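# Assemble the hurricane lantern: glass on plate, crown on top

## Task

Put the glass chimney onto the round plate so its lower end sits within the plate's rim, then set the lantern's crown down so it rests on the glass's upper end.

## Robot and tools

Robot: two six-joint arms. left_arm has its base near (-0.050, +0.367, 0) m and carries a five-finger left hand. right_arm has its base near (-0.063, -0.491, 0) m and carries a right hand. Both bases are turned only slightly about z.

Scene frame: origin at table-top height, halfway between the nominal bases. +x points out over the table, +z up, and left_arm sits on the +y side. Image left and right do not match arm names. All reported hand positions (m), quaternions (wxyz) and velocities are in this frame, and printed values can be off by a few cm.

Hand point: a point fixed to each palm, about 0.05 m in front of it and 0.15 m out from the wrist flange. Its +z runs along the straight fingers, +y comes out of the palm, and +x goes across the palm away from the thumb on the right hand but toward the thumb on the left hand. Straight fingertips reach 0.06-0.07 m past the point, 0.06 m toward -y. A wrist bracket on the little-finger side can strike things. With the fingers level, the wrist may hang up to 0.11 m (palm down) or 0.23 m (palm up) below the point.

Row of 28 numbers, all in [-1, 1], always sent for both arms. Order: left dx, dy, dz, rx, ry, rz; left little, ring, middle, index, thumb_bend, thumb_turn; left force_limit, speed; then the same 14 for the right arm. The pose part is an offset, not a pose, taken from that arm's current Hand target along scene axes. 1.0 equals 0.6 m of travel or 180 degrees. rx, ry, rz form a single rotation vector about the Hand target's position. Sending six zeros re-asks for the existing Hand target. Per step, commanded orientation is clipped to within 32 degrees of the measured one.

Hand numbers: fingers and thumb_bend go from -1 (straight) to +1 (curled). thumb_turn goes from -1 (alongside the palm) to +1 (facing the fingers). A turned-in thumb plus fingers can hold objects about 0.035-0.065 m thick, or a handle of 0.025 m. force_limit maps -1 to 0 N and +1 to 10 N at the fingertip (15 N for the thumb motors). speed rises from near zero at -1 to full speed at +0.48 and stays full above that. Use speed -0.94 or lower for a gentle grip. There is no 'no change' value: to keep a hand as it is, resend its last executed eight numbers. If it has none yet, send its hand_measured, hand_force_limit and hand_speed. To squeeze harder, raise force_limit and send a target more closed than hand_measured. To loosen, send a target more open than it.

Tools:
- execute_actions(actions, cameras): actions is a list of actions. Each action has up to 15 rows, one per 1/30 s step, and the last row is held for the remaining steps. Every row is an offset from the Hand target at that action's start, so repeating an offset moves further. Images appear for an empty list or when cameras requests them.
- move(target, speed, blend, stop_force, zero, blocking, cameras): target is one 28-number row, or a list of up to 15 rows. All rows are offsets from the same starting Hand targets. Each hand point travels in a straight line, with no obstacle avoidance and a 10 s cap. speed is in m/s (0.002-3.6, default 0.25), and turns are limited to twice that in rad/s. blend is a corner radius in m for lists, where 0 means stop at each row. stop_force (3-120 N, shared by both arms) ends an arm's path when its wrist sensor feels that much push against the motion. Use it slowly, and not while the hand rotates or when backing off a contact. zero (default true) re-zeros before the move. blocking=false returns after 0.5 s but cannot be combined with stop_force. The result adds a 'move:' line, for example done, off_target, moving, held or fault, plus which limits acted (paced = clipped, held = withheld). Steer paths away from an arm's own base.
- wait(seconds 0-10): the arms hold their last command.
- stop(): brakes a running move.
- zoom_image(camera, region [x0,y0,x1,y1] px, at most 504x504): enlarges part of the newest image from cam_high, cam_low, cam_left_wrist or cam_right_wrist. All four images are 672x504.
- show_instructions(): shows the reference images.
- zero_wrist_force(arm): makes the current wrist force reading the new zero.
- finished_scene(scene 1 or 2): ends the scene irreversibly. The goal must still hold once the robot lets go.

Results: Hand target is the last commanded pose after clipping. The hand often stops short of it; resend the gap as an offset if needed. hand_measured, hand_stopped_by (moving, target, force, stalled, fault) and hand_load_n follow the motor order. A grip that is lost shows as load falling to about 0. Wrist force and torque are given in the hand's own axes; a push reads as force from the surface into the arm. Joint torques include gravity. A MOTOR HOT line appears at 70 °C, and at 85 °C the arm is braked for 30-60 s.

Avoid: pressing firmly past a contact, since the arms are stiff. About 150 N of outside force, or a joint torque limit (138 N m big joints, 25.7 N m wrists), stops that arm for 10 s. Also avoid arm-to-arm contact, one hand closing on the other's fingers, dropping or flinging parts, slamming things, and overloading fingers. Anything left off the table fails the scene. Occasional small pushes may move loose objects.

Each tool is called after "Request:" in YAML: its name, and indented under it one key for each argument.

Reference images:

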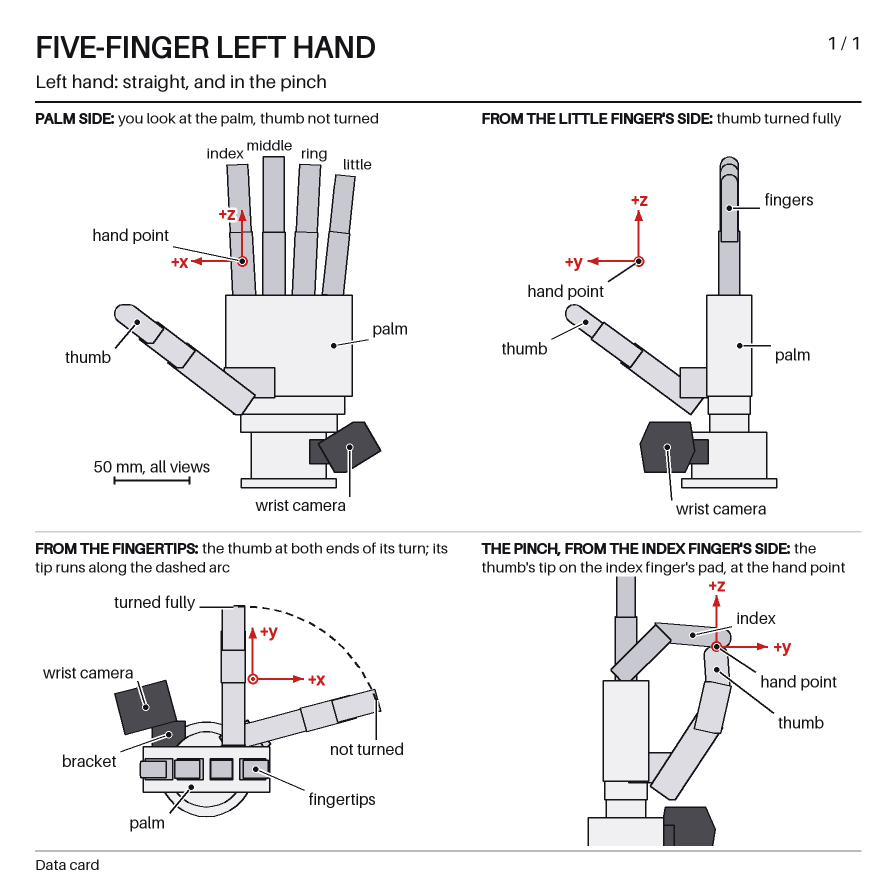

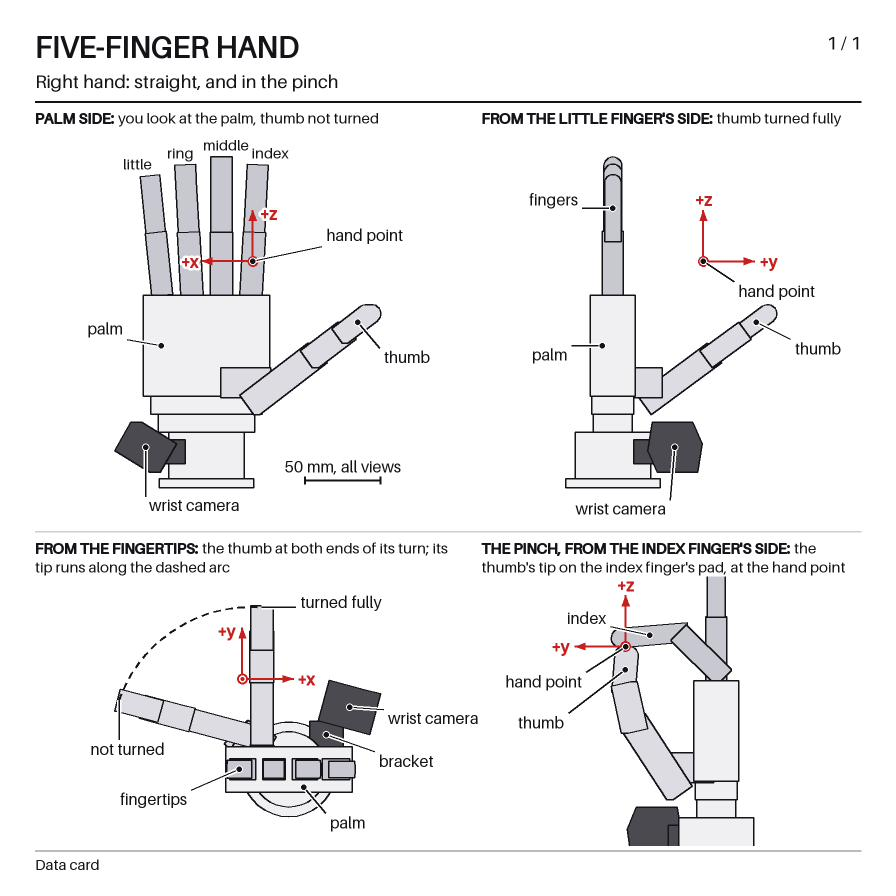

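## Session

Request:
execute_actions:
  actions: []

Scene clock: 0.00 s.
left_arm: end_effector_position=(+0.7628, +0.2248, +0.2332) hand_measured=(-1.000, -1.000, -1.000, -1.000, -1.000, -1.000) hand_load_n=(+0.0, +0.0, +0.0, +0.0, +0.0, +0.0) hand_stopped_by=(target, target, target, target, target, target) hand_force_limit=0.00 hand_speed=-0.80 end_effector_quat_wxyz=(-0.087, +0.706, +0.550, +0.437) | right_arm: end_effector_position=(+0.3080, -0.4696, +0.3026) hand_measured=(-1.000, -1.000, -1.000, -1.000, -1.000, -1.000) hand_load_n=(+0.0, +0.0, +0.0, +0.0, +0.0, +0.0) hand_stopped_by=(target, target, target, target, target, target) hand_force_limit=0.00 hand_speed=-0.80 end_effector_quat_wxyz=(-0.408, -0.175, +0.889, +0.114)
Joint positions: left_arm=[2.91 -2.657 -0.403 2.033 -2.361 0.239] | right_arm=[-0.324 -0.976 1.305 2.099 1.778 -2.214]
Joint velocities: within noise
Joint torques (N m): no reading
Motor temperatures (°C): left_arm=[30 38 42 32 50 49] | right_arm=[41 29 40 32 41 46]
Wrist force (N): no reading
Wrist torque (N m): no reading
Wrist force, peak (N): no reading
Hand target: left_arm +0.7628, +0.2248, +0.2332; -0.087, +0.706, +0.550, +0.437 | right_arm +0.3080, -0.4696, +0.3026; -0.408, -0.175, +0.889, +0.114

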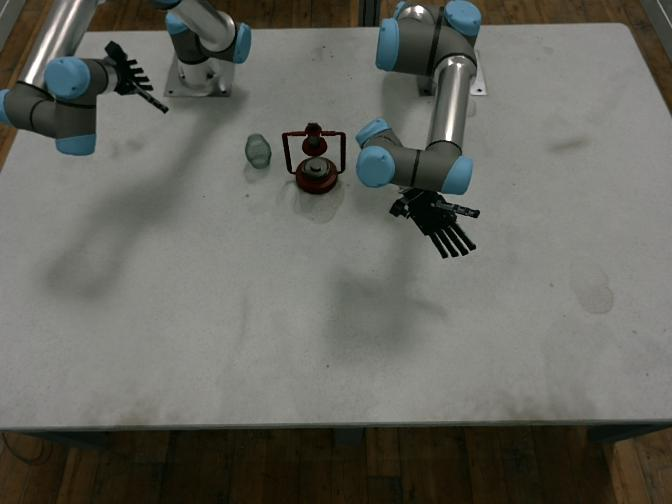

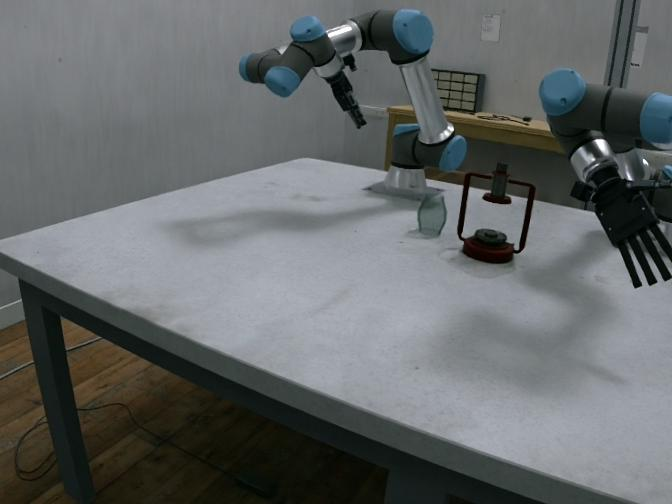

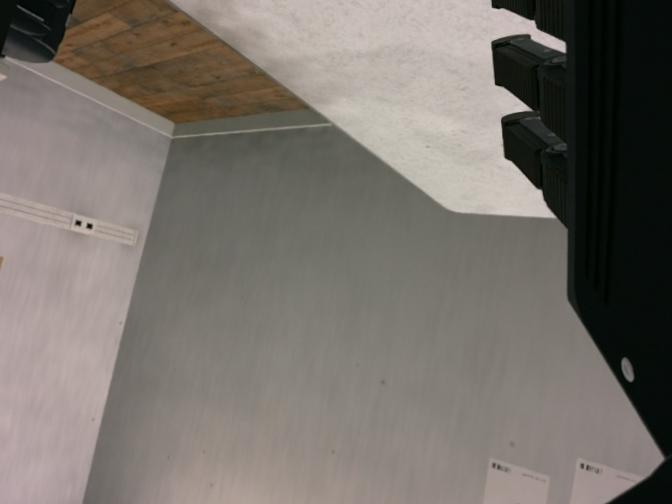

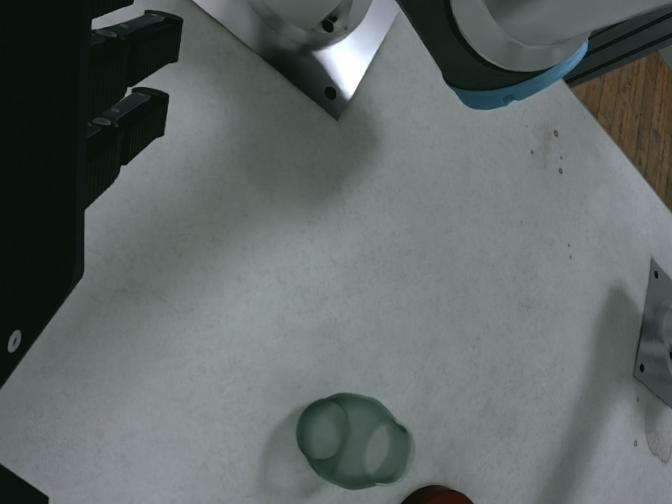

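Request:
zoom_image:
  camera: "cam_high"
  region: [220, 100, 380, 220]

Request:
zoom_image:
  camera: "cam_low"
  region: [390, 140, 570, 275]

Request:
zoom_image:
  camera: "cam_right_wrist"
  region: [230, 354, 500, 504]

Scaled by 3.150.

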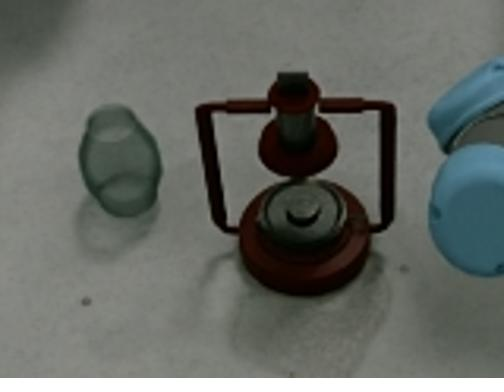

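Scaled by 2.800.

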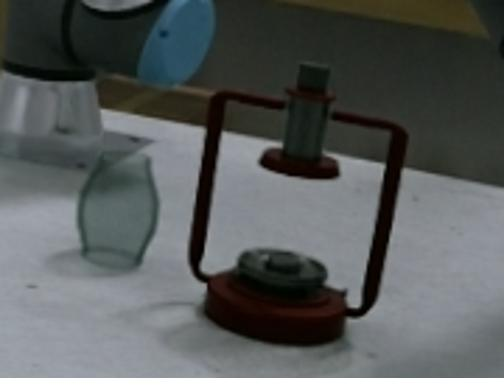

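Scaled by 1.867.

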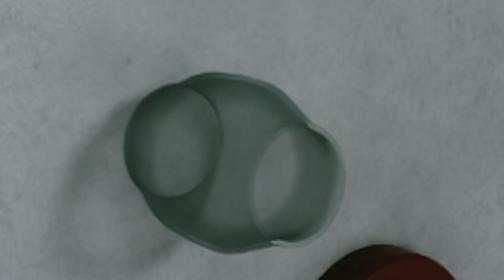

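Request:
move:
  target: [-0.488, -0.175, 0.178, -0.594, 0.2016, -0.030, -1, -1, -1, -1, -1, 1, 0, 0.2, 0.0, -0.1, 0.0, 0,0,0, -1, -1, -1, -1, -1, 1, 0, 0.2]
  speed: 0.35
  cameras: ["all"]

Scene clock: 18.43 s.
left_arm: end_effector_position=(+0.4700, +0.1198, +0.3401) hand_measured=(-1.000, -1.000, -1.000, -1.000, -1.000, +1.000) hand_load_n=(+0.0, +0.0, +0.0, +0.0, +0.0, +0.0) hand_stopped_by=(target, target, target, target, target, target) hand_force_limit=0.00 hand_speed=0.20 end_effector_quat_wxyz=(+0.380, +0.597, +0.597, -0.378) | right_arm: end_effector_position=(+0.3080, -0.5297, +0.3026) hand_measured=(-1.000, -1.000, -1.000, -1.000, -1.000, +1.000) hand_load_n=(+0.0, -0.5, +0.0, +0.0, +0.0, +0.0) hand_stopped_by=(target, target, target, target, target, target) hand_force_limit=0.00 hand_speed=0.20 end_effector_quat_wxyz=(-0.408, -0.175, +0.889, +0.114)
Joint positions: left_arm=[3.37 -1.955 -1.508 1.46 -0.488 0.483] | right_arm=[-0.425 -0.951 1.26 2.101 1.854 -2.283]
Joint torques (N m): left_arm=[-9.67 21.59 7.48 -2.69 3.12 1.83] | right_arm=[6.67 -42.9 -8.8 4.34 -1.36 1.42]
Wrist force (N): left_arm=[0.2 -1.3 -0.2] | right_arm=[0.2 -0.5 -0.2]
Wrist torque (N m): left_arm=[-0.29 0.01 0.04] | right_arm=[-0.05 -0.03 0.13]
Wrist force, peak (N): left_arm=[0.3 -2.4 -0.4] | right_arm=[0.1 0.4 -0.5]
Hand target: left_arm +0.4700, +0.1198, +0.3400; +0.380, +0.597, +0.597, -0.378 | right_arm +0.3080, -0.5296, +0.3026; -0.408, -0.175, +0.889, +0.114
Off the commanded pose: left_arm 0.000 m, 0 deg | right_arm 0.000 m, 0 deg.
move: done

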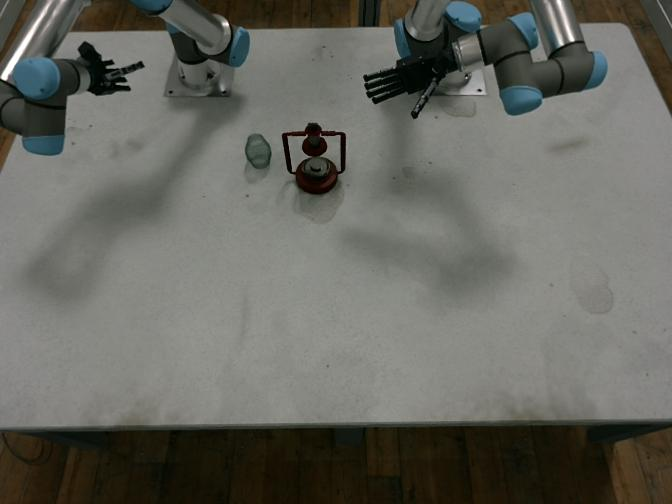

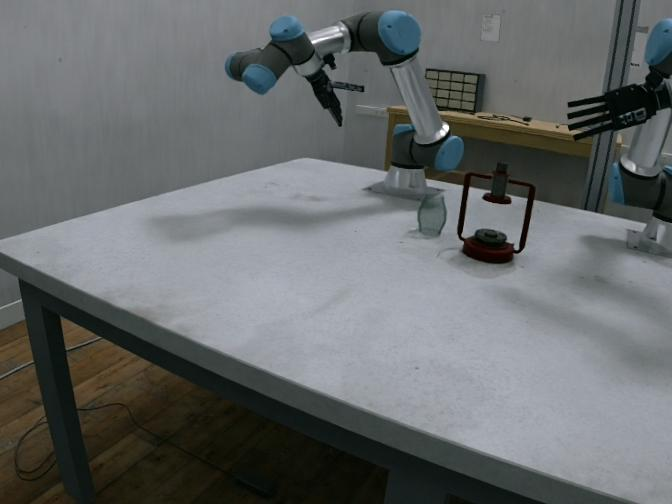

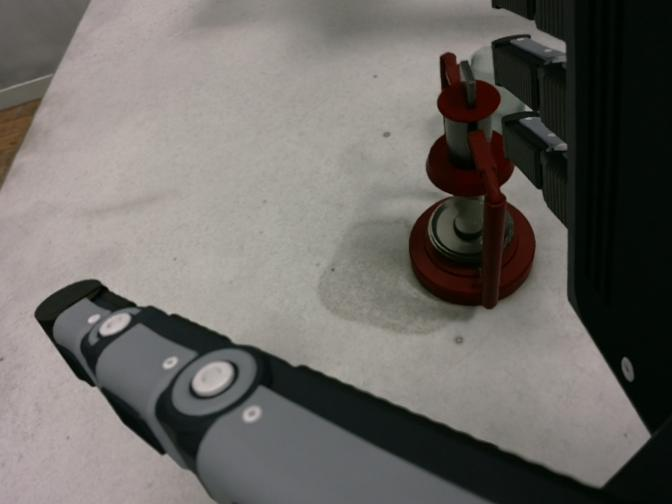

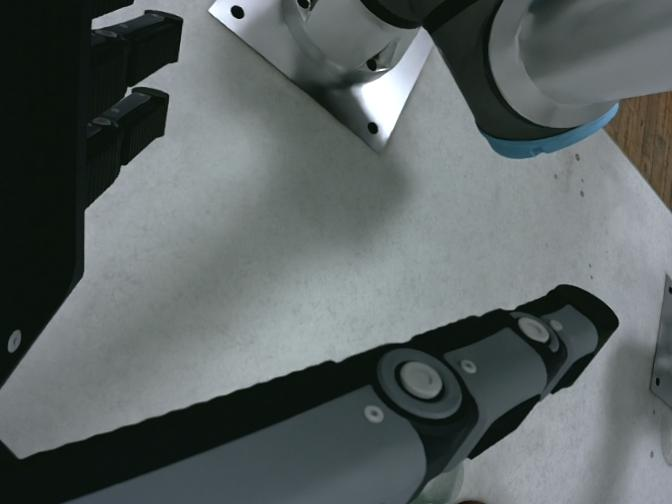

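Request:
zoom_image:
  camera: "cam_left_wrist"
  region: [390, 30, 560, 320]

Scaled by 1.738.

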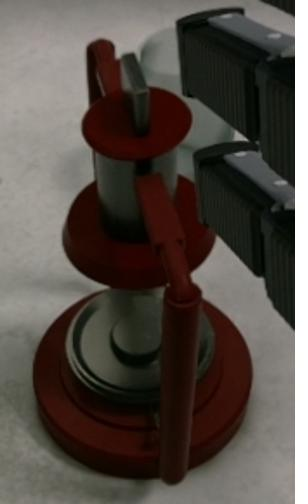

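Request:
move:
  target: [-0.08, 0, -0.12, 0, 0, 0, -1, -1, -1, -1, -1, 1, 0, 0.2, 0.1, 0.133, -0.167, 0.0703, 0.2817, -0.4977, -1, -1, -1, -1, -1, 1, 0, 0.2]
  speed: 0.35
  cameras: ["all"]

Scene clock: 26.20 s.
left_arm: end_effector_position=(+0.4220, +0.1198, +0.2680) hand_measured=(-1.000, -1.000, -1.000, -1.000, -1.000, +1.000) hand_load_n=(+0.0, +0.0, +0.0, +0.0, +0.0, +0.0) hand_stopped_by=(target, target, target, target, target, target) hand_force_limit=0.00 hand_speed=0.20 end_effector_quat_wxyz=(+0.380, +0.597, +0.597, -0.378) | right_arm: end_effector_position=(+0.3680, -0.4499, +0.2024) hand_measured=(-1.000, -1.000, -1.000, -1.000, -1.000, +1.000) hand_load_n=(+0.0, +0.0, +0.0, +0.0, +0.0, +0.0) hand_stopped_by=(target, target, target, target, target, target) hand_force_limit=0.00 hand_speed=0.20 end_effector_quat_wxyz=(+0.500, -0.501, -0.500, -0.500)
Joint positions: left_arm=[3.397 -1.919 -1.774 1.645 -0.5 0.534] | right_arm=[-0.807 -0.912 2.107 1.945 0.832 -1.57]
Joint torques (N m): left_arm=[-0.18 43.37 26.34 -5.55 0.45 -1.37] | right_arm=[4.32 -22.92 -1.58 1.74 -1.48 -0.66]
Wrist force (N): left_arm=[0.3 -1.4 -0.4] | right_arm=[-0.2 -1.5 0.2]
Wrist torque (N m): left_arm=[-0.30 0.00 -0.13] | right_arm=[-0.12 0.27 0.17]
Wrist force, peak (N): left_arm=[0.3 -1.9 -0.5] | right_arm=[-0.2 -2.0 0.5]
Hand target: left_arm +0.4220, +0.1198, +0.2680; +0.380, +0.597, +0.597, -0.378 | right_arm +0.3680, -0.4498, +0.2024; +0.500, -0.501, -0.500, -0.500
Off the commanded pose: left_arm 0.000 m, 0 deg | right_arm 0.000 m, 0 deg.
move: done

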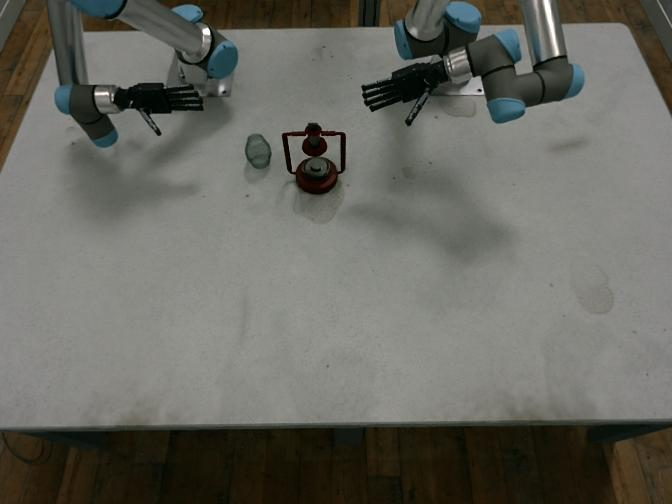

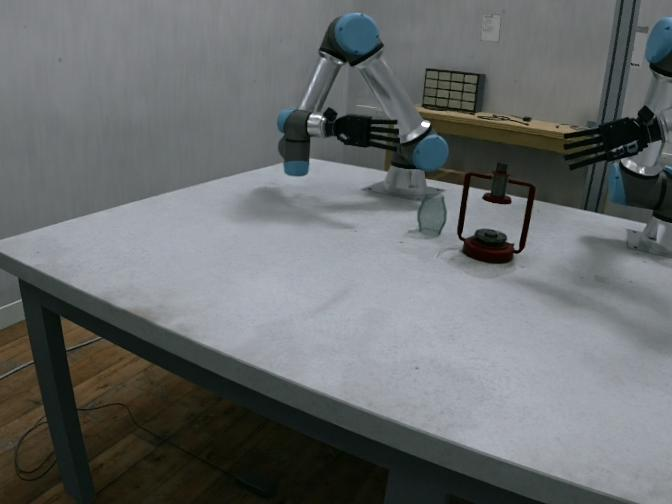

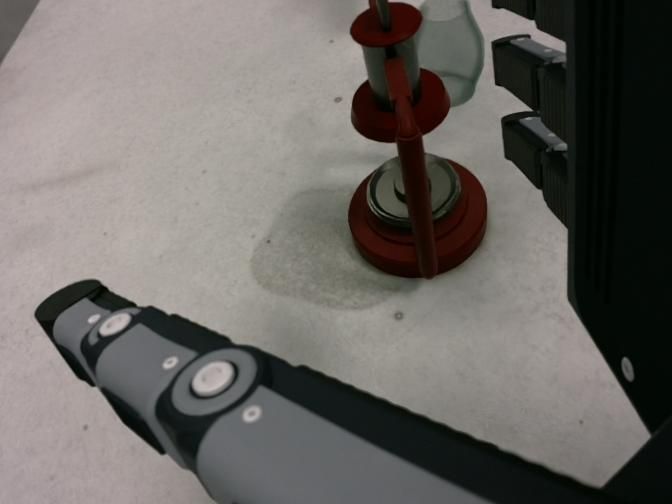

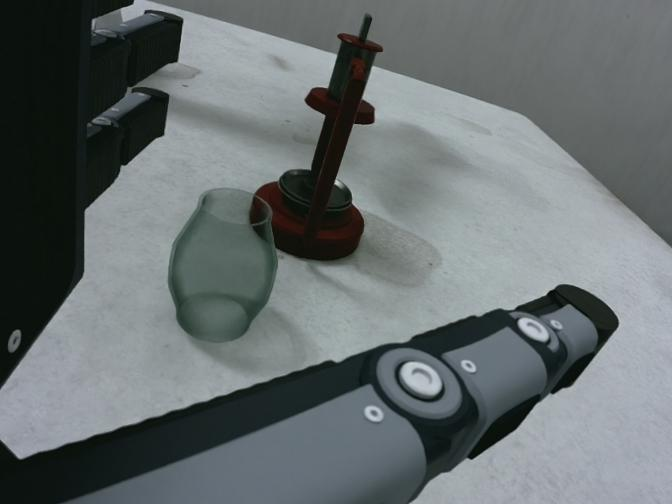

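Request:
zoom_image:
  camera: "cam_right_wrist"
  region: [140, 0, 420, 280]

Request:
zoom_image:
  camera: "cam_left_wrist"
  region: [320, 0, 520, 300]

Scaled by 1.800.

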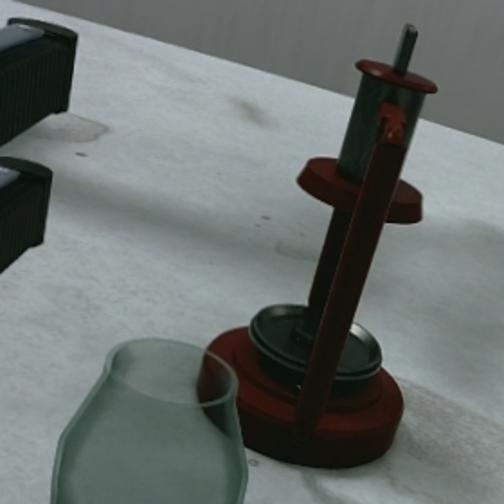

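Scaled by 1.680.

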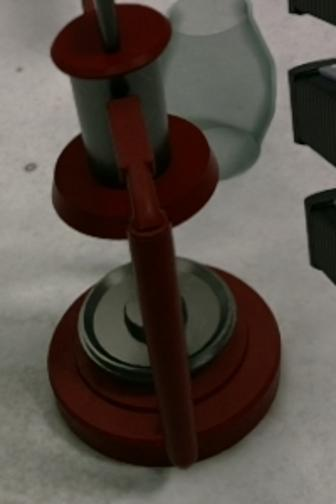

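Request:
zoom_image:
  camera: "cam_low"
  region: [250, 0, 450, 200]

Request:
zoom_image:
  camera: "cam_high"
  region: [40, 0, 270, 170]

Scaled by 2.520.

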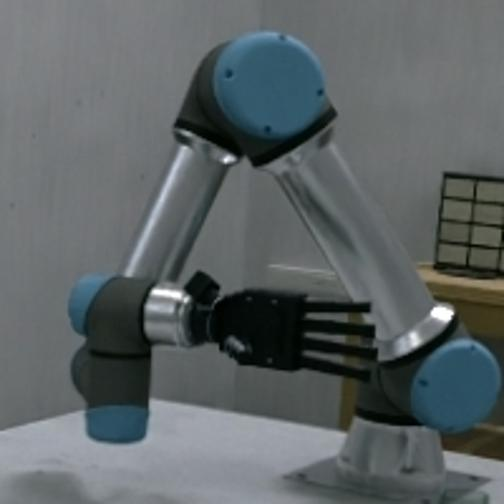

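Scaled by 2.191.

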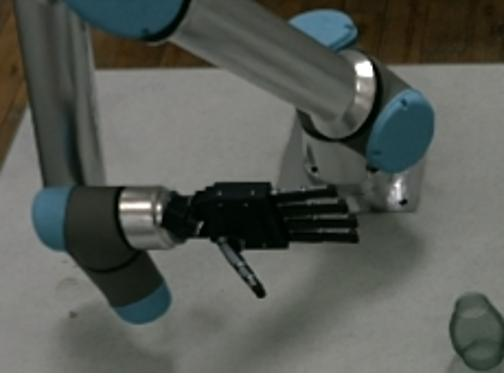

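Request:
move:
  target: [-0.203, -0.25, 0.12, -0.485, 0.309, 0.485, -1, -1, -1, -1, -1, 1, 0, 0.2, -0.1, 0, 0.167, -0.5, 0, 0, -1, -1, -1, -1, -1, 1, 0, 0.2]
  speed: 0.35
  cameras: ["cam_high", "cam_low", "cam_left_wrist"]

Scene clock: 53.13 s.
left_arm: end_effector_position=(+0.3002, -0.0302, +0.3401) hand_measured=(-1.000, -1.000, -1.000, -1.000, -1.000, +1.000) hand_load_n=(+0.0, -0.5, +0.0, +0.0, +0.0, +0.0) hand_stopped_by=(target, target, target, target, target, target) hand_force_limit=0.00 hand_speed=0.20 end_effector_quat_wxyz=(+0.499, -0.500, +0.501, -0.500) | right_arm: end_effector_position=(+0.3081, -0.4498, +0.3026) hand_measured=(-1.000, -1.000, -1.000, -1.000, -1.000, +1.000) hand_load_n=(+0.0, +0.0, +0.0, +0.0, +0.0, +0.0) hand_stopped_by=(target, target, target, target, target, target) hand_force_limit=0.00 hand_speed=0.20 end_effector_quat_wxyz=(+0.001, +0.707, +0.707, +0.000)
Joint positions: left_arm=[2.206 -1.758 -2.176 0.788 2.512 -0.002] | right_arm=[-0.178 -1.575 1.663 1.481 1.571 -0.204]
Joint torques (N m): left_arm=[-5.63 28.11 11.52 -0.75 1.64 -1.31] | right_arm=[7.38 -16.31 -6.1 4.36 2.36 0.69]
Wrist force (N): left_arm=[0.6 -0.2 -1.1] | right_arm=[-0.4 -1.5 -0.3]
Wrist torque (N m): left_arm=[-0.16 -0.07 -0.02] | right_arm=[-0.08 -0.24 0.22]
Wrist force, peak (N): left_arm=[2.1 -1.7 -1.4] | right_arm=[-0.2 -2.0 -0.2]
Hand target: left_arm +0.3002, -0.0302, +0.3400; +0.499, -0.500, +0.501, -0.500 | right_arm +0.3080, -0.4498, +0.3026; +0.001, +0.707, +0.707, +0.000
Off the commanded pose: left_arm 0.000 m, 0 deg | right_arm 0.000 m, 0 deg.
move: done
Images, in order (width x height): cam_high 672x504, cam_low 672x504, cam_left_wrist 672x504.

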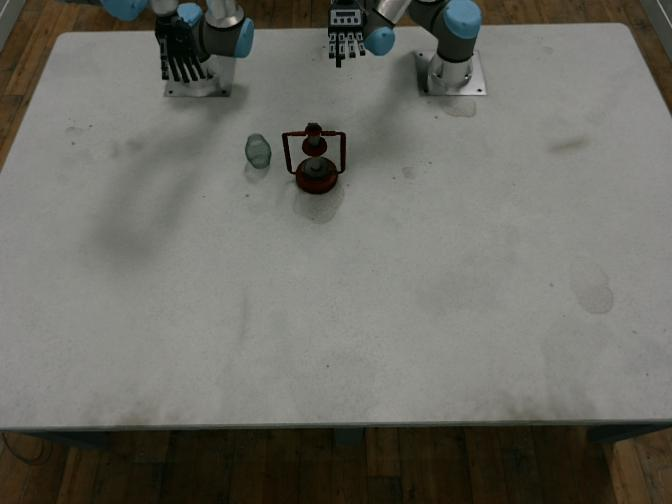

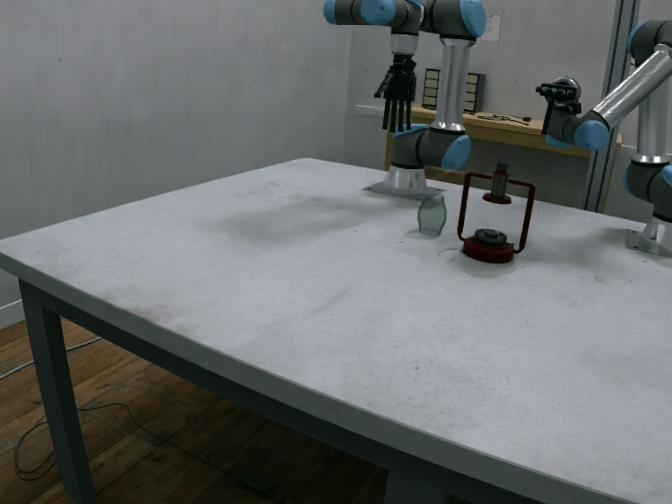

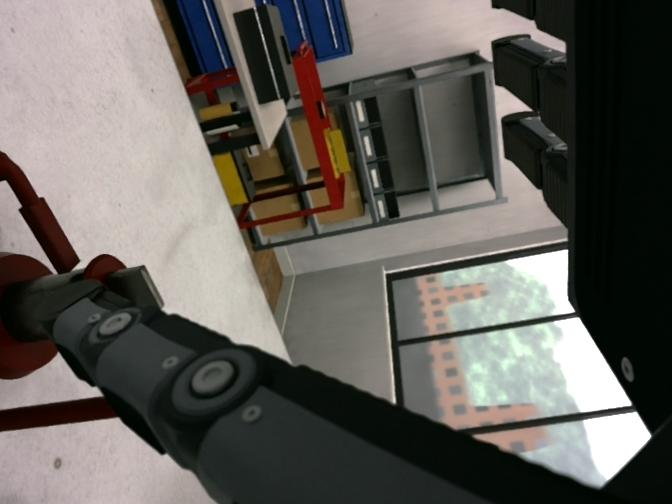

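Request:
move:
  target: [0,0,0,0,0,0, -1, -1, -1, -1, -1, 1, 0, 0.2, 0.0, -0.08, -0.05, 0.385, -0.385, -0.385, -1, -1, -1, -1, -1, 1, 0, 0.2]
  speed: 0.35
  cameras: ["cam_high", "cam_low", "cam_right_wrist"]

Scene clock: 57.57 s.
left_arm: end_effector_position=(+0.3002, -0.0302, +0.3400) hand_measured=(-1.000, -1.000, -1.000, -1.000, -1.000, +1.000) hand_load_n=(+0.0, +0.0, +0.0, +0.0, +0.0, +0.0) hand_stopped_by=(target, target, target, target, target, target) hand_force_limit=0.00 hand_speed=0.20 end_effector_quat_wxyz=(+0.499, -0.500, +0.501, -0.500) | right_arm: end_effector_position=(+0.3114, -0.4979, +0.2731) hand_measured=(-1.000, -1.000, -1.000, -1.000, -1.000, +1.000) hand_load_n=(+0.0, +0.0, +0.0, +0.0, +0.0, +0.0) hand_stopped_by=(target, target, target, target, target, target) hand_force_limit=0.00 hand_speed=0.20 end_effector_quat_wxyz=(+0.011, +0.737, -0.010, +0.676) end_effector_velocity=(+0.000, +0.000, +0.000) end_effector_angular_velocity=(-0.006, +0.000, +0.000)
Joint positions: left_arm=[2.206 -1.758 -2.176 0.788 2.512 -0.002] | right_arm=[-1.475 -2.657 2.555 0.82 0.133 0.854]
Joint velocities: left_arm=[within noise] | right_arm=[-0.001 0 0 0 0 -0.006]
Joint torques (N m): left_arm=[-7.36 11.14 22.91 3.06 1.29 1.42] | right_arm=[-4.12 25.08 -21.64 1.49 -0.02 -2.2]
Wrist force (N): left_arm=[0.8 0.1 -1.6] | right_arm=[0.3 -1.1 0.5]
Wrist torque (N m): left_arm=[-0.09 -0.12 0.03] | right_arm=[-0.06 0.19 0.22]
Wrist force, peak (N): left_arm=[0.8 -0.7 -1.7] | right_arm=[0.0 -2.5 0.5]
Hand target: left_arm +0.3002, -0.0302, +0.3400; +0.499, -0.500, +0.501, -0.500 | right_arm +0.3114, -0.4979, +0.2731; +0.011, +0.737, -0.010, +0.676 (not the last commanded pose)
Off the commanded pose: left_arm 0.000 m, 0 deg | right_arm 0.003 m, 5 deg.
shoulder posture changed (right arm): the wrist came as close to joint 1's axis as it can, and the arm is now in the other of its two shoulder postures.
move: held (right_arm; a check stopped the path); limits=held
pose unreachable (right arm): on one or more control steps of this call, first in action 0 (counted from 0), this arm could not follow its commanded pose, so it was not sent that pose on those steps. It may still have moved: this result reports where it is.
cause: moving toward the commanded pose would bring a part of the arm too close to another arm (a part of this arm just beyond joint 2 (shoulder lift) and a part of the left arm just beyond its joint 4 (wrist 1), along the way the arms are being sent, or toward where that arm still pushes).
Images, in order (width x height): cam_high 672x504, cam_low 672x504, cam_right_wrist 672x504.

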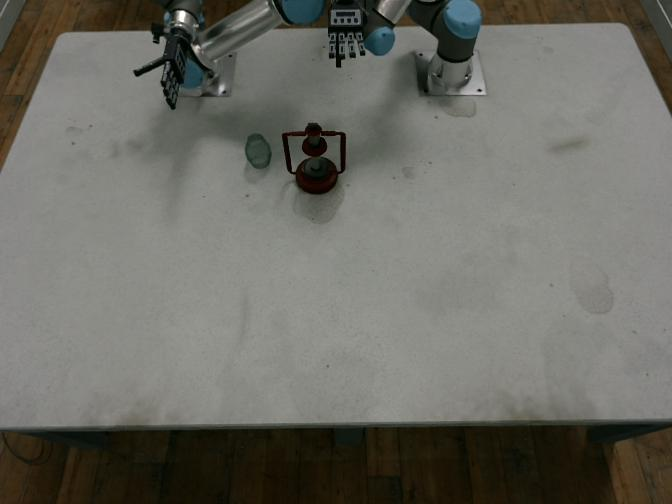

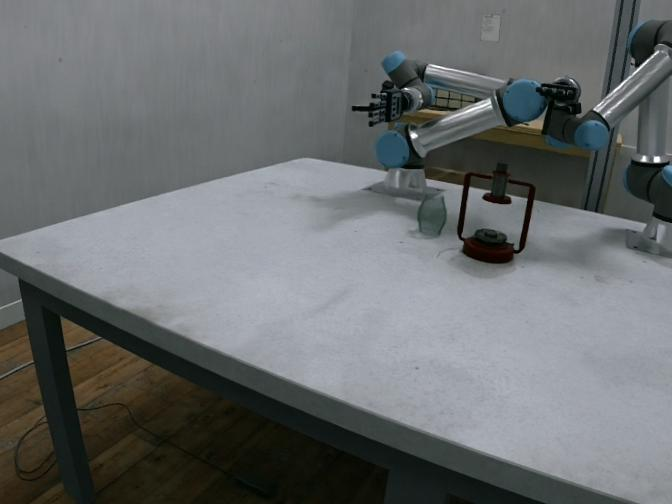

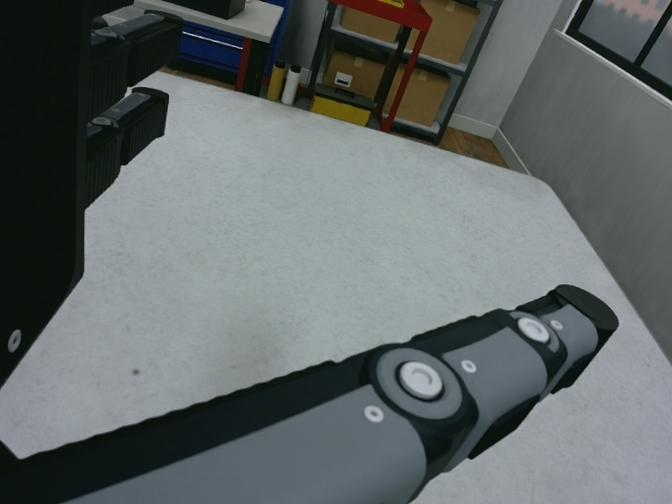

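Request:
move:
  target: [0.05,0.2,0,0,0,0, -1, -1, -1, -1, -1, 1, 0, 0.2, 0,0,0,0,0,0, -1, -1, -1, -1, -1, 1, 0, 0.2]
  speed: 0.35

Request:
move:
  target: [0,0,0,0,0,0, -1, -1, -1, -1, -1, 1, 0, 0.2, -0.0055, 0.08, 0.049, -0.360, 0.372, 0.403, -1, -1, -1, -1, -1, 1, 0, 0.2]
  speed: 0.35
  cameras: ["cam_high", "cam_low"]

Scene clock: 61.67 s.
left_arm: end_effector_position=(+0.3302, +0.0897, +0.3400) hand_measured=(-1.000, -1.000, -1.000, -1.000, -1.000, +1.000) hand_load_n=(+0.0, +0.0, +0.0, +0.0, +0.0, +0.0) hand_stopped_by=(target, target, target, target, target, target) hand_force_limit=0.00 hand_speed=0.20 end_effector_quat_wxyz=(+0.499, -0.500, +0.501, -0.500) end_effector_velocity=(+0.000, +0.000, +0.000) end_effector_angular_velocity=(+0.002, +0.001, -0.003) | right_arm: end_effector_position=(+0.3114, -0.4979, +0.2731) hand_measured=(-1.000, -1.000, -1.000, -1.000, -1.000, +1.000) hand_load_n=(+0.0, +0.0, +0.0, +0.0, +0.0, +0.5) hand_stopped_by=(target, target, target, target, target, target) hand_force_limit=0.00 hand_speed=0.20 end_effector_quat_wxyz=(+0.011, +0.737, -0.010, +0.676)
Joint positions: left_arm=[2.567 -1.512 -2.446 0.814 2.152 -0.001] | right_arm=[-1.475 -2.656 2.555 0.821 0.132 0.852]
Joint velocities: left_arm=[0.002 0 0 -0.001 -0.005 0.001] | right_arm=[within noise]
Joint torques (N m): left_arm=[8.98 22.8 5.93 3.94 -2.28 1.7] | right_arm=[-6.87 29.07 -6.05 3.4 -2.81 -2.1]
Wrist force (N): left_arm=[1.1 -0.1 -1.4] | right_arm=[0.2 -1.5 0.6]
Wrist torque (N m): left_arm=[-0.12 -0.15 0.18] | right_arm=[-0.13 0.20 0.20]
Wrist force, peak (N): left_arm=[2.6 -0.4 -2.1] | right_arm=[0.3 -1.5 0.8]
Hand target: left_arm +0.3302, +0.0898, +0.3400; +0.499, -0.500, +0.501, -0.500 | right_arm +0.3114, -0.4979, +0.2731; +0.011, +0.737, -0.010, +0.676
Off the commanded pose: left_arm 0.000 m, 0 deg | right_arm 0.000 m, 0 deg.
move: done

Scene clock: 65.13 s.
left_arm: end_effector_position=(+0.3302, +0.0898, +0.3400) hand_measured=(-1.000, -1.000, -1.000, -1.000, -1.000, +1.000) hand_load_n=(+0.0, -0.5, +0.0, +0.0, +0.0, +0.0) hand_stopped_by=(target, target, target, target, target, target) hand_force_limit=0.00 hand_speed=0.20 end_effector_quat_wxyz=(+0.499, -0.500, +0.501, -0.500) | right_arm: end_effector_position=(+0.3081, -0.4499, +0.3025) hand_measured=(-1.000, -1.000, -1.000, -1.000, -1.000, +1.000) hand_load_n=(+0.0, +0.0, +0.0, +0.0, +0.0, +0.0) hand_stopped_by=(target, target, target, target, target, target) hand_force_limit=0.00 hand_speed=0.20 end_effector_quat_wxyz=(+0.002, +0.708, +0.707, +0.000)
Joint positions: left_arm=[2.567 -1.512 -2.446 0.814 2.151 -0.001] | right_arm=[-0.176 -1.575 1.664 1.479 1.573 -0.201]
Joint torques (N m): left_arm=[8.97 28.1 3.57 3.38 -2.45 1.62] | right_arm=[6.71 -15.6 -8.96 2.53 1.69 1.61]
Wrist force (N): left_arm=[0.9 0.3 -1.4] | right_arm=[-0.5 -1.6 -0.2]
Wrist torque (N m): left_arm=[-0.06 -0.13 0.13] | right_arm=[-0.10 -0.23 0.06]
Wrist force, peak (N): left_arm=[1.2 0.2 -1.8] | right_arm=[-0.5 -1.8 -0.4]
Hand target: left_arm +0.3302, +0.0898, +0.3400; +0.499, -0.500, +0.501, -0.500 | right_arm +0.3081, -0.4499, +0.3025; +0.002, +0.708, +0.707, +0.000
Off the commanded pose: left_arm 0.000 m, 0 deg | right_arm 0.000 m, 0 deg.
shoulder posture changed (right arm): the wrist came as close to joint 1's axis as it can, and the arm is now in the other of its two shoulder postures.
move: done
Images, in order (width x height): cam_high 672x504, cam_low 672x504.

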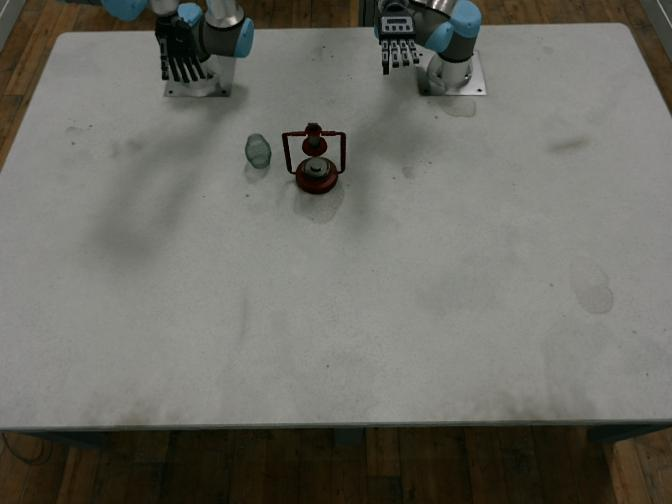

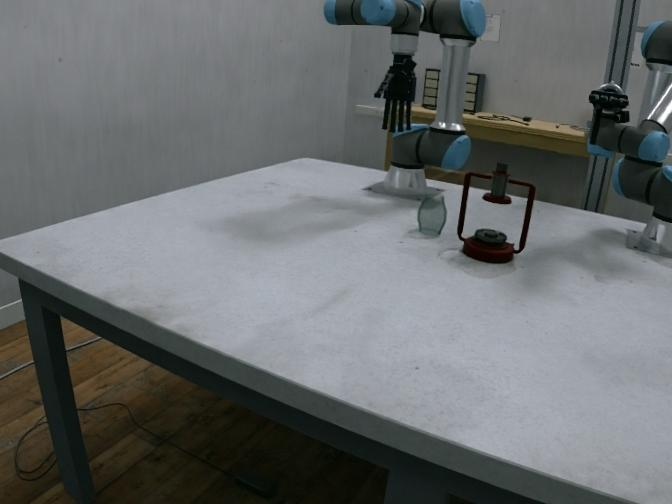

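Request:
move:
  target: [0,0,0,0,0,0, -1, -1, -1, -1, -1, 1, 0, 0.2, 0.32, 0, -0.04, 0.385, -0.385, -0.385, -1, -1, -1, -1, -1, 1, 0, 0.2]
  speed: 0.4
  cameras: ["cam_high", "cam_low"]

Scene clock: 68.87 s.
left_arm: end_effector_position=(+0.3302, +0.0898, +0.3400) hand_measured=(-1.000, -1.000, -1.000, -1.000, -1.000, +1.000) hand_load_n=(+0.0, -0.5, +0.0, +0.0, +0.0, +0.0) hand_stopped_by=(target, target, target, target, target, target) hand_force_limit=0.00 hand_speed=0.20 end_effector_quat_wxyz=(+0.499, -0.500, +0.501, -0.500) | right_arm: end_effector_position=(+0.5001, -0.4499, +0.2784) hand_measured=(-1.000, -1.000, -1.000, -1.000, -1.000, +1.000) hand_load_n=(+0.0, +0.0, +0.5, +0.0, +0.0, +0.0) hand_stopped_by=(target, target, target, target, target, target) hand_force_limit=0.00 hand_speed=0.20 end_effector_quat_wxyz=(+0.000, +0.708, -0.001, +0.706)
Joint positions: left_arm=[2.567 -1.512 -2.446 0.814 2.151 -0.001] | right_arm=[-0.078 -1.689 2.151 -0.459 1.469 1.572]
Joint torques (N m): left_arm=[9.15 28.32 3.74 2.74 -2.21 1.49] | right_arm=[5.22 -12.25 -29.76 -3.32 2 1.57]
Wrist force (N): left_arm=[0.9 0.3 -1.7] | right_arm=[0.3 -1.8 0.1]
Wrist torque (N m): left_arm=[-0.05 -0.14 0.13] | right_arm=[-0.17 0.24 0.21]
Wrist force, peak (N): left_arm=[1.1 0.1 -1.8] | right_arm=[0.4 -2.2 0.5]
Hand target: left_arm +0.3302, +0.0898, +0.3400; +0.499, -0.500, +0.501, -0.500 | right_arm +0.5001, -0.4499, +0.2785; +0.000, +0.708, -0.001, +0.706
Off the commanded pose: left_arm 0.000 m, 0 deg | right_arm 0.000 m, 0 deg.
move: done
Images, in order (width x height): cam_high 672x504, cam_low 672x504.

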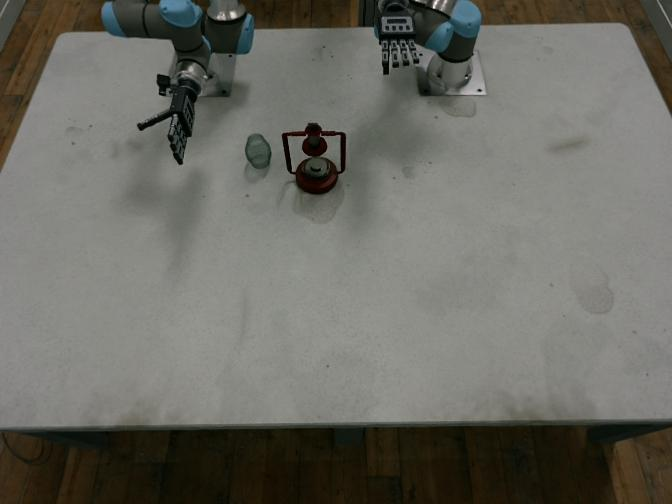

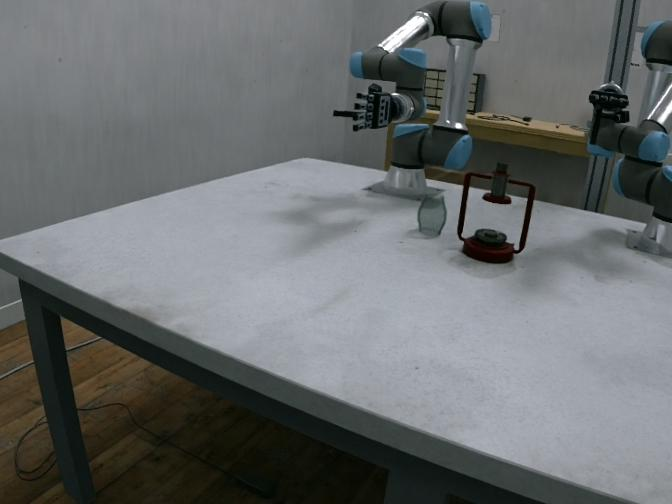

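Request:
move:
  target: [0,0,0,0,0,0, -1, -1, -1, -1, -1, 1, 0, 0.2, -0.417, 0.15, -0.213, 0, 0, 0.5, -1, -1, -1, -1, -1, 1, 0, 0.2]
  speed: 0.35
  cameras: ["all"]

Scene clock: 72.27 s.
left_arm: end_effector_position=(+0.3302, +0.0898, +0.3400) hand_measured=(-1.000, -1.000, -1.000, -1.000, -1.000, +1.000) hand_load_n=(+0.0, +0.0, +0.0, +0.0, +0.0, +0.0) hand_stopped_by=(target, target, target, target, target, target) hand_force_limit=0.00 hand_speed=0.20 end_effector_quat_wxyz=(+0.499, -0.500, +0.501, -0.500) | right_arm: end_effector_position=(+0.2500, -0.3600, +0.1507) hand_measured=(-1.000, -1.000, -1.000, -1.000, -1.000, +1.000) hand_load_n=(+0.0, +0.0, +0.0, +0.0, +0.0, +0.5) hand_stopped_by=(target, target, target, target, target, target) hand_force_limit=0.00 hand_speed=0.20 end_effector_quat_wxyz=(+0.499, -0.502, -0.500, -0.500)
Joint positions: left_arm=[2.567 -1.512 -2.446 0.814 2.151 -0.001] | right_arm=[-0.915 -1.574 2.467 -0.896 -0.938 1.574]
Joint torques (N m): left_arm=[9.46 28.67 3.63 2.11 -2.15 1.45] | right_arm=[2.64 -6.68 1.14 1.93 -1.81 -1.04]
Wrist force (N): left_arm=[1.0 0.2 -1.6] | right_arm=[0.1 -1.4 0.1]
Wrist torque (N m): left_arm=[-0.06 -0.14 0.14] | right_arm=[-0.12 0.25 0.23]
Wrist force, peak (N): left_arm=[1.2 0.0 -1.8] | right_arm=[0.6 -2.0 1.1]
Hand target: left_arm +0.3302, +0.0898, +0.3400; +0.499, -0.500, +0.501, -0.500 | right_arm +0.2499, -0.3599, +0.1507; +0.499, -0.502, -0.500, -0.499
Off the commanded pose: left_arm 0.000 m, 0 deg | right_arm 0.000 m, 0 deg.
move: done

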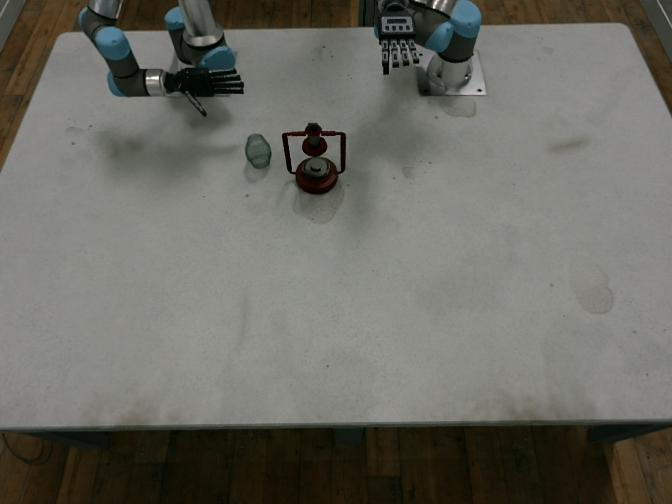

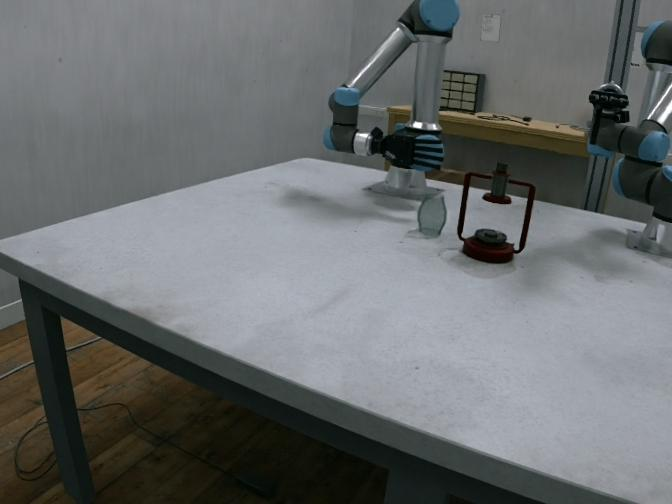

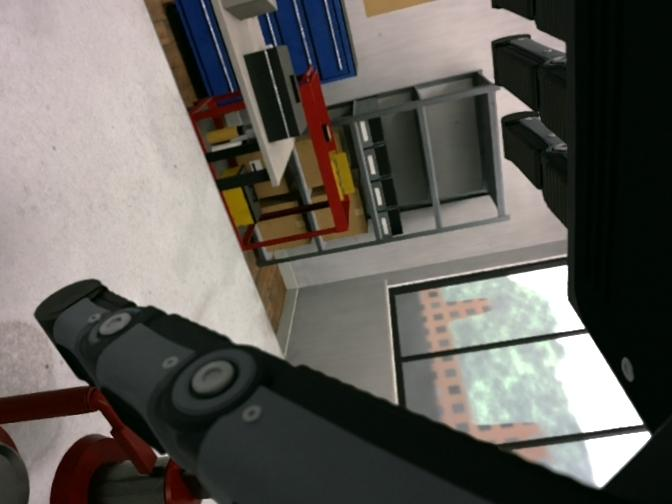

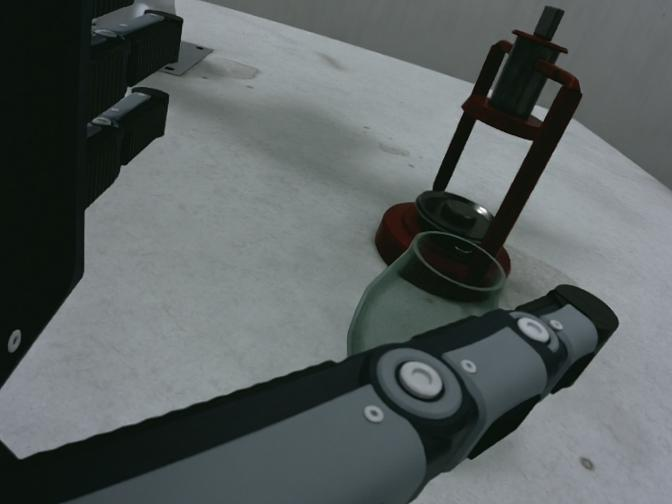

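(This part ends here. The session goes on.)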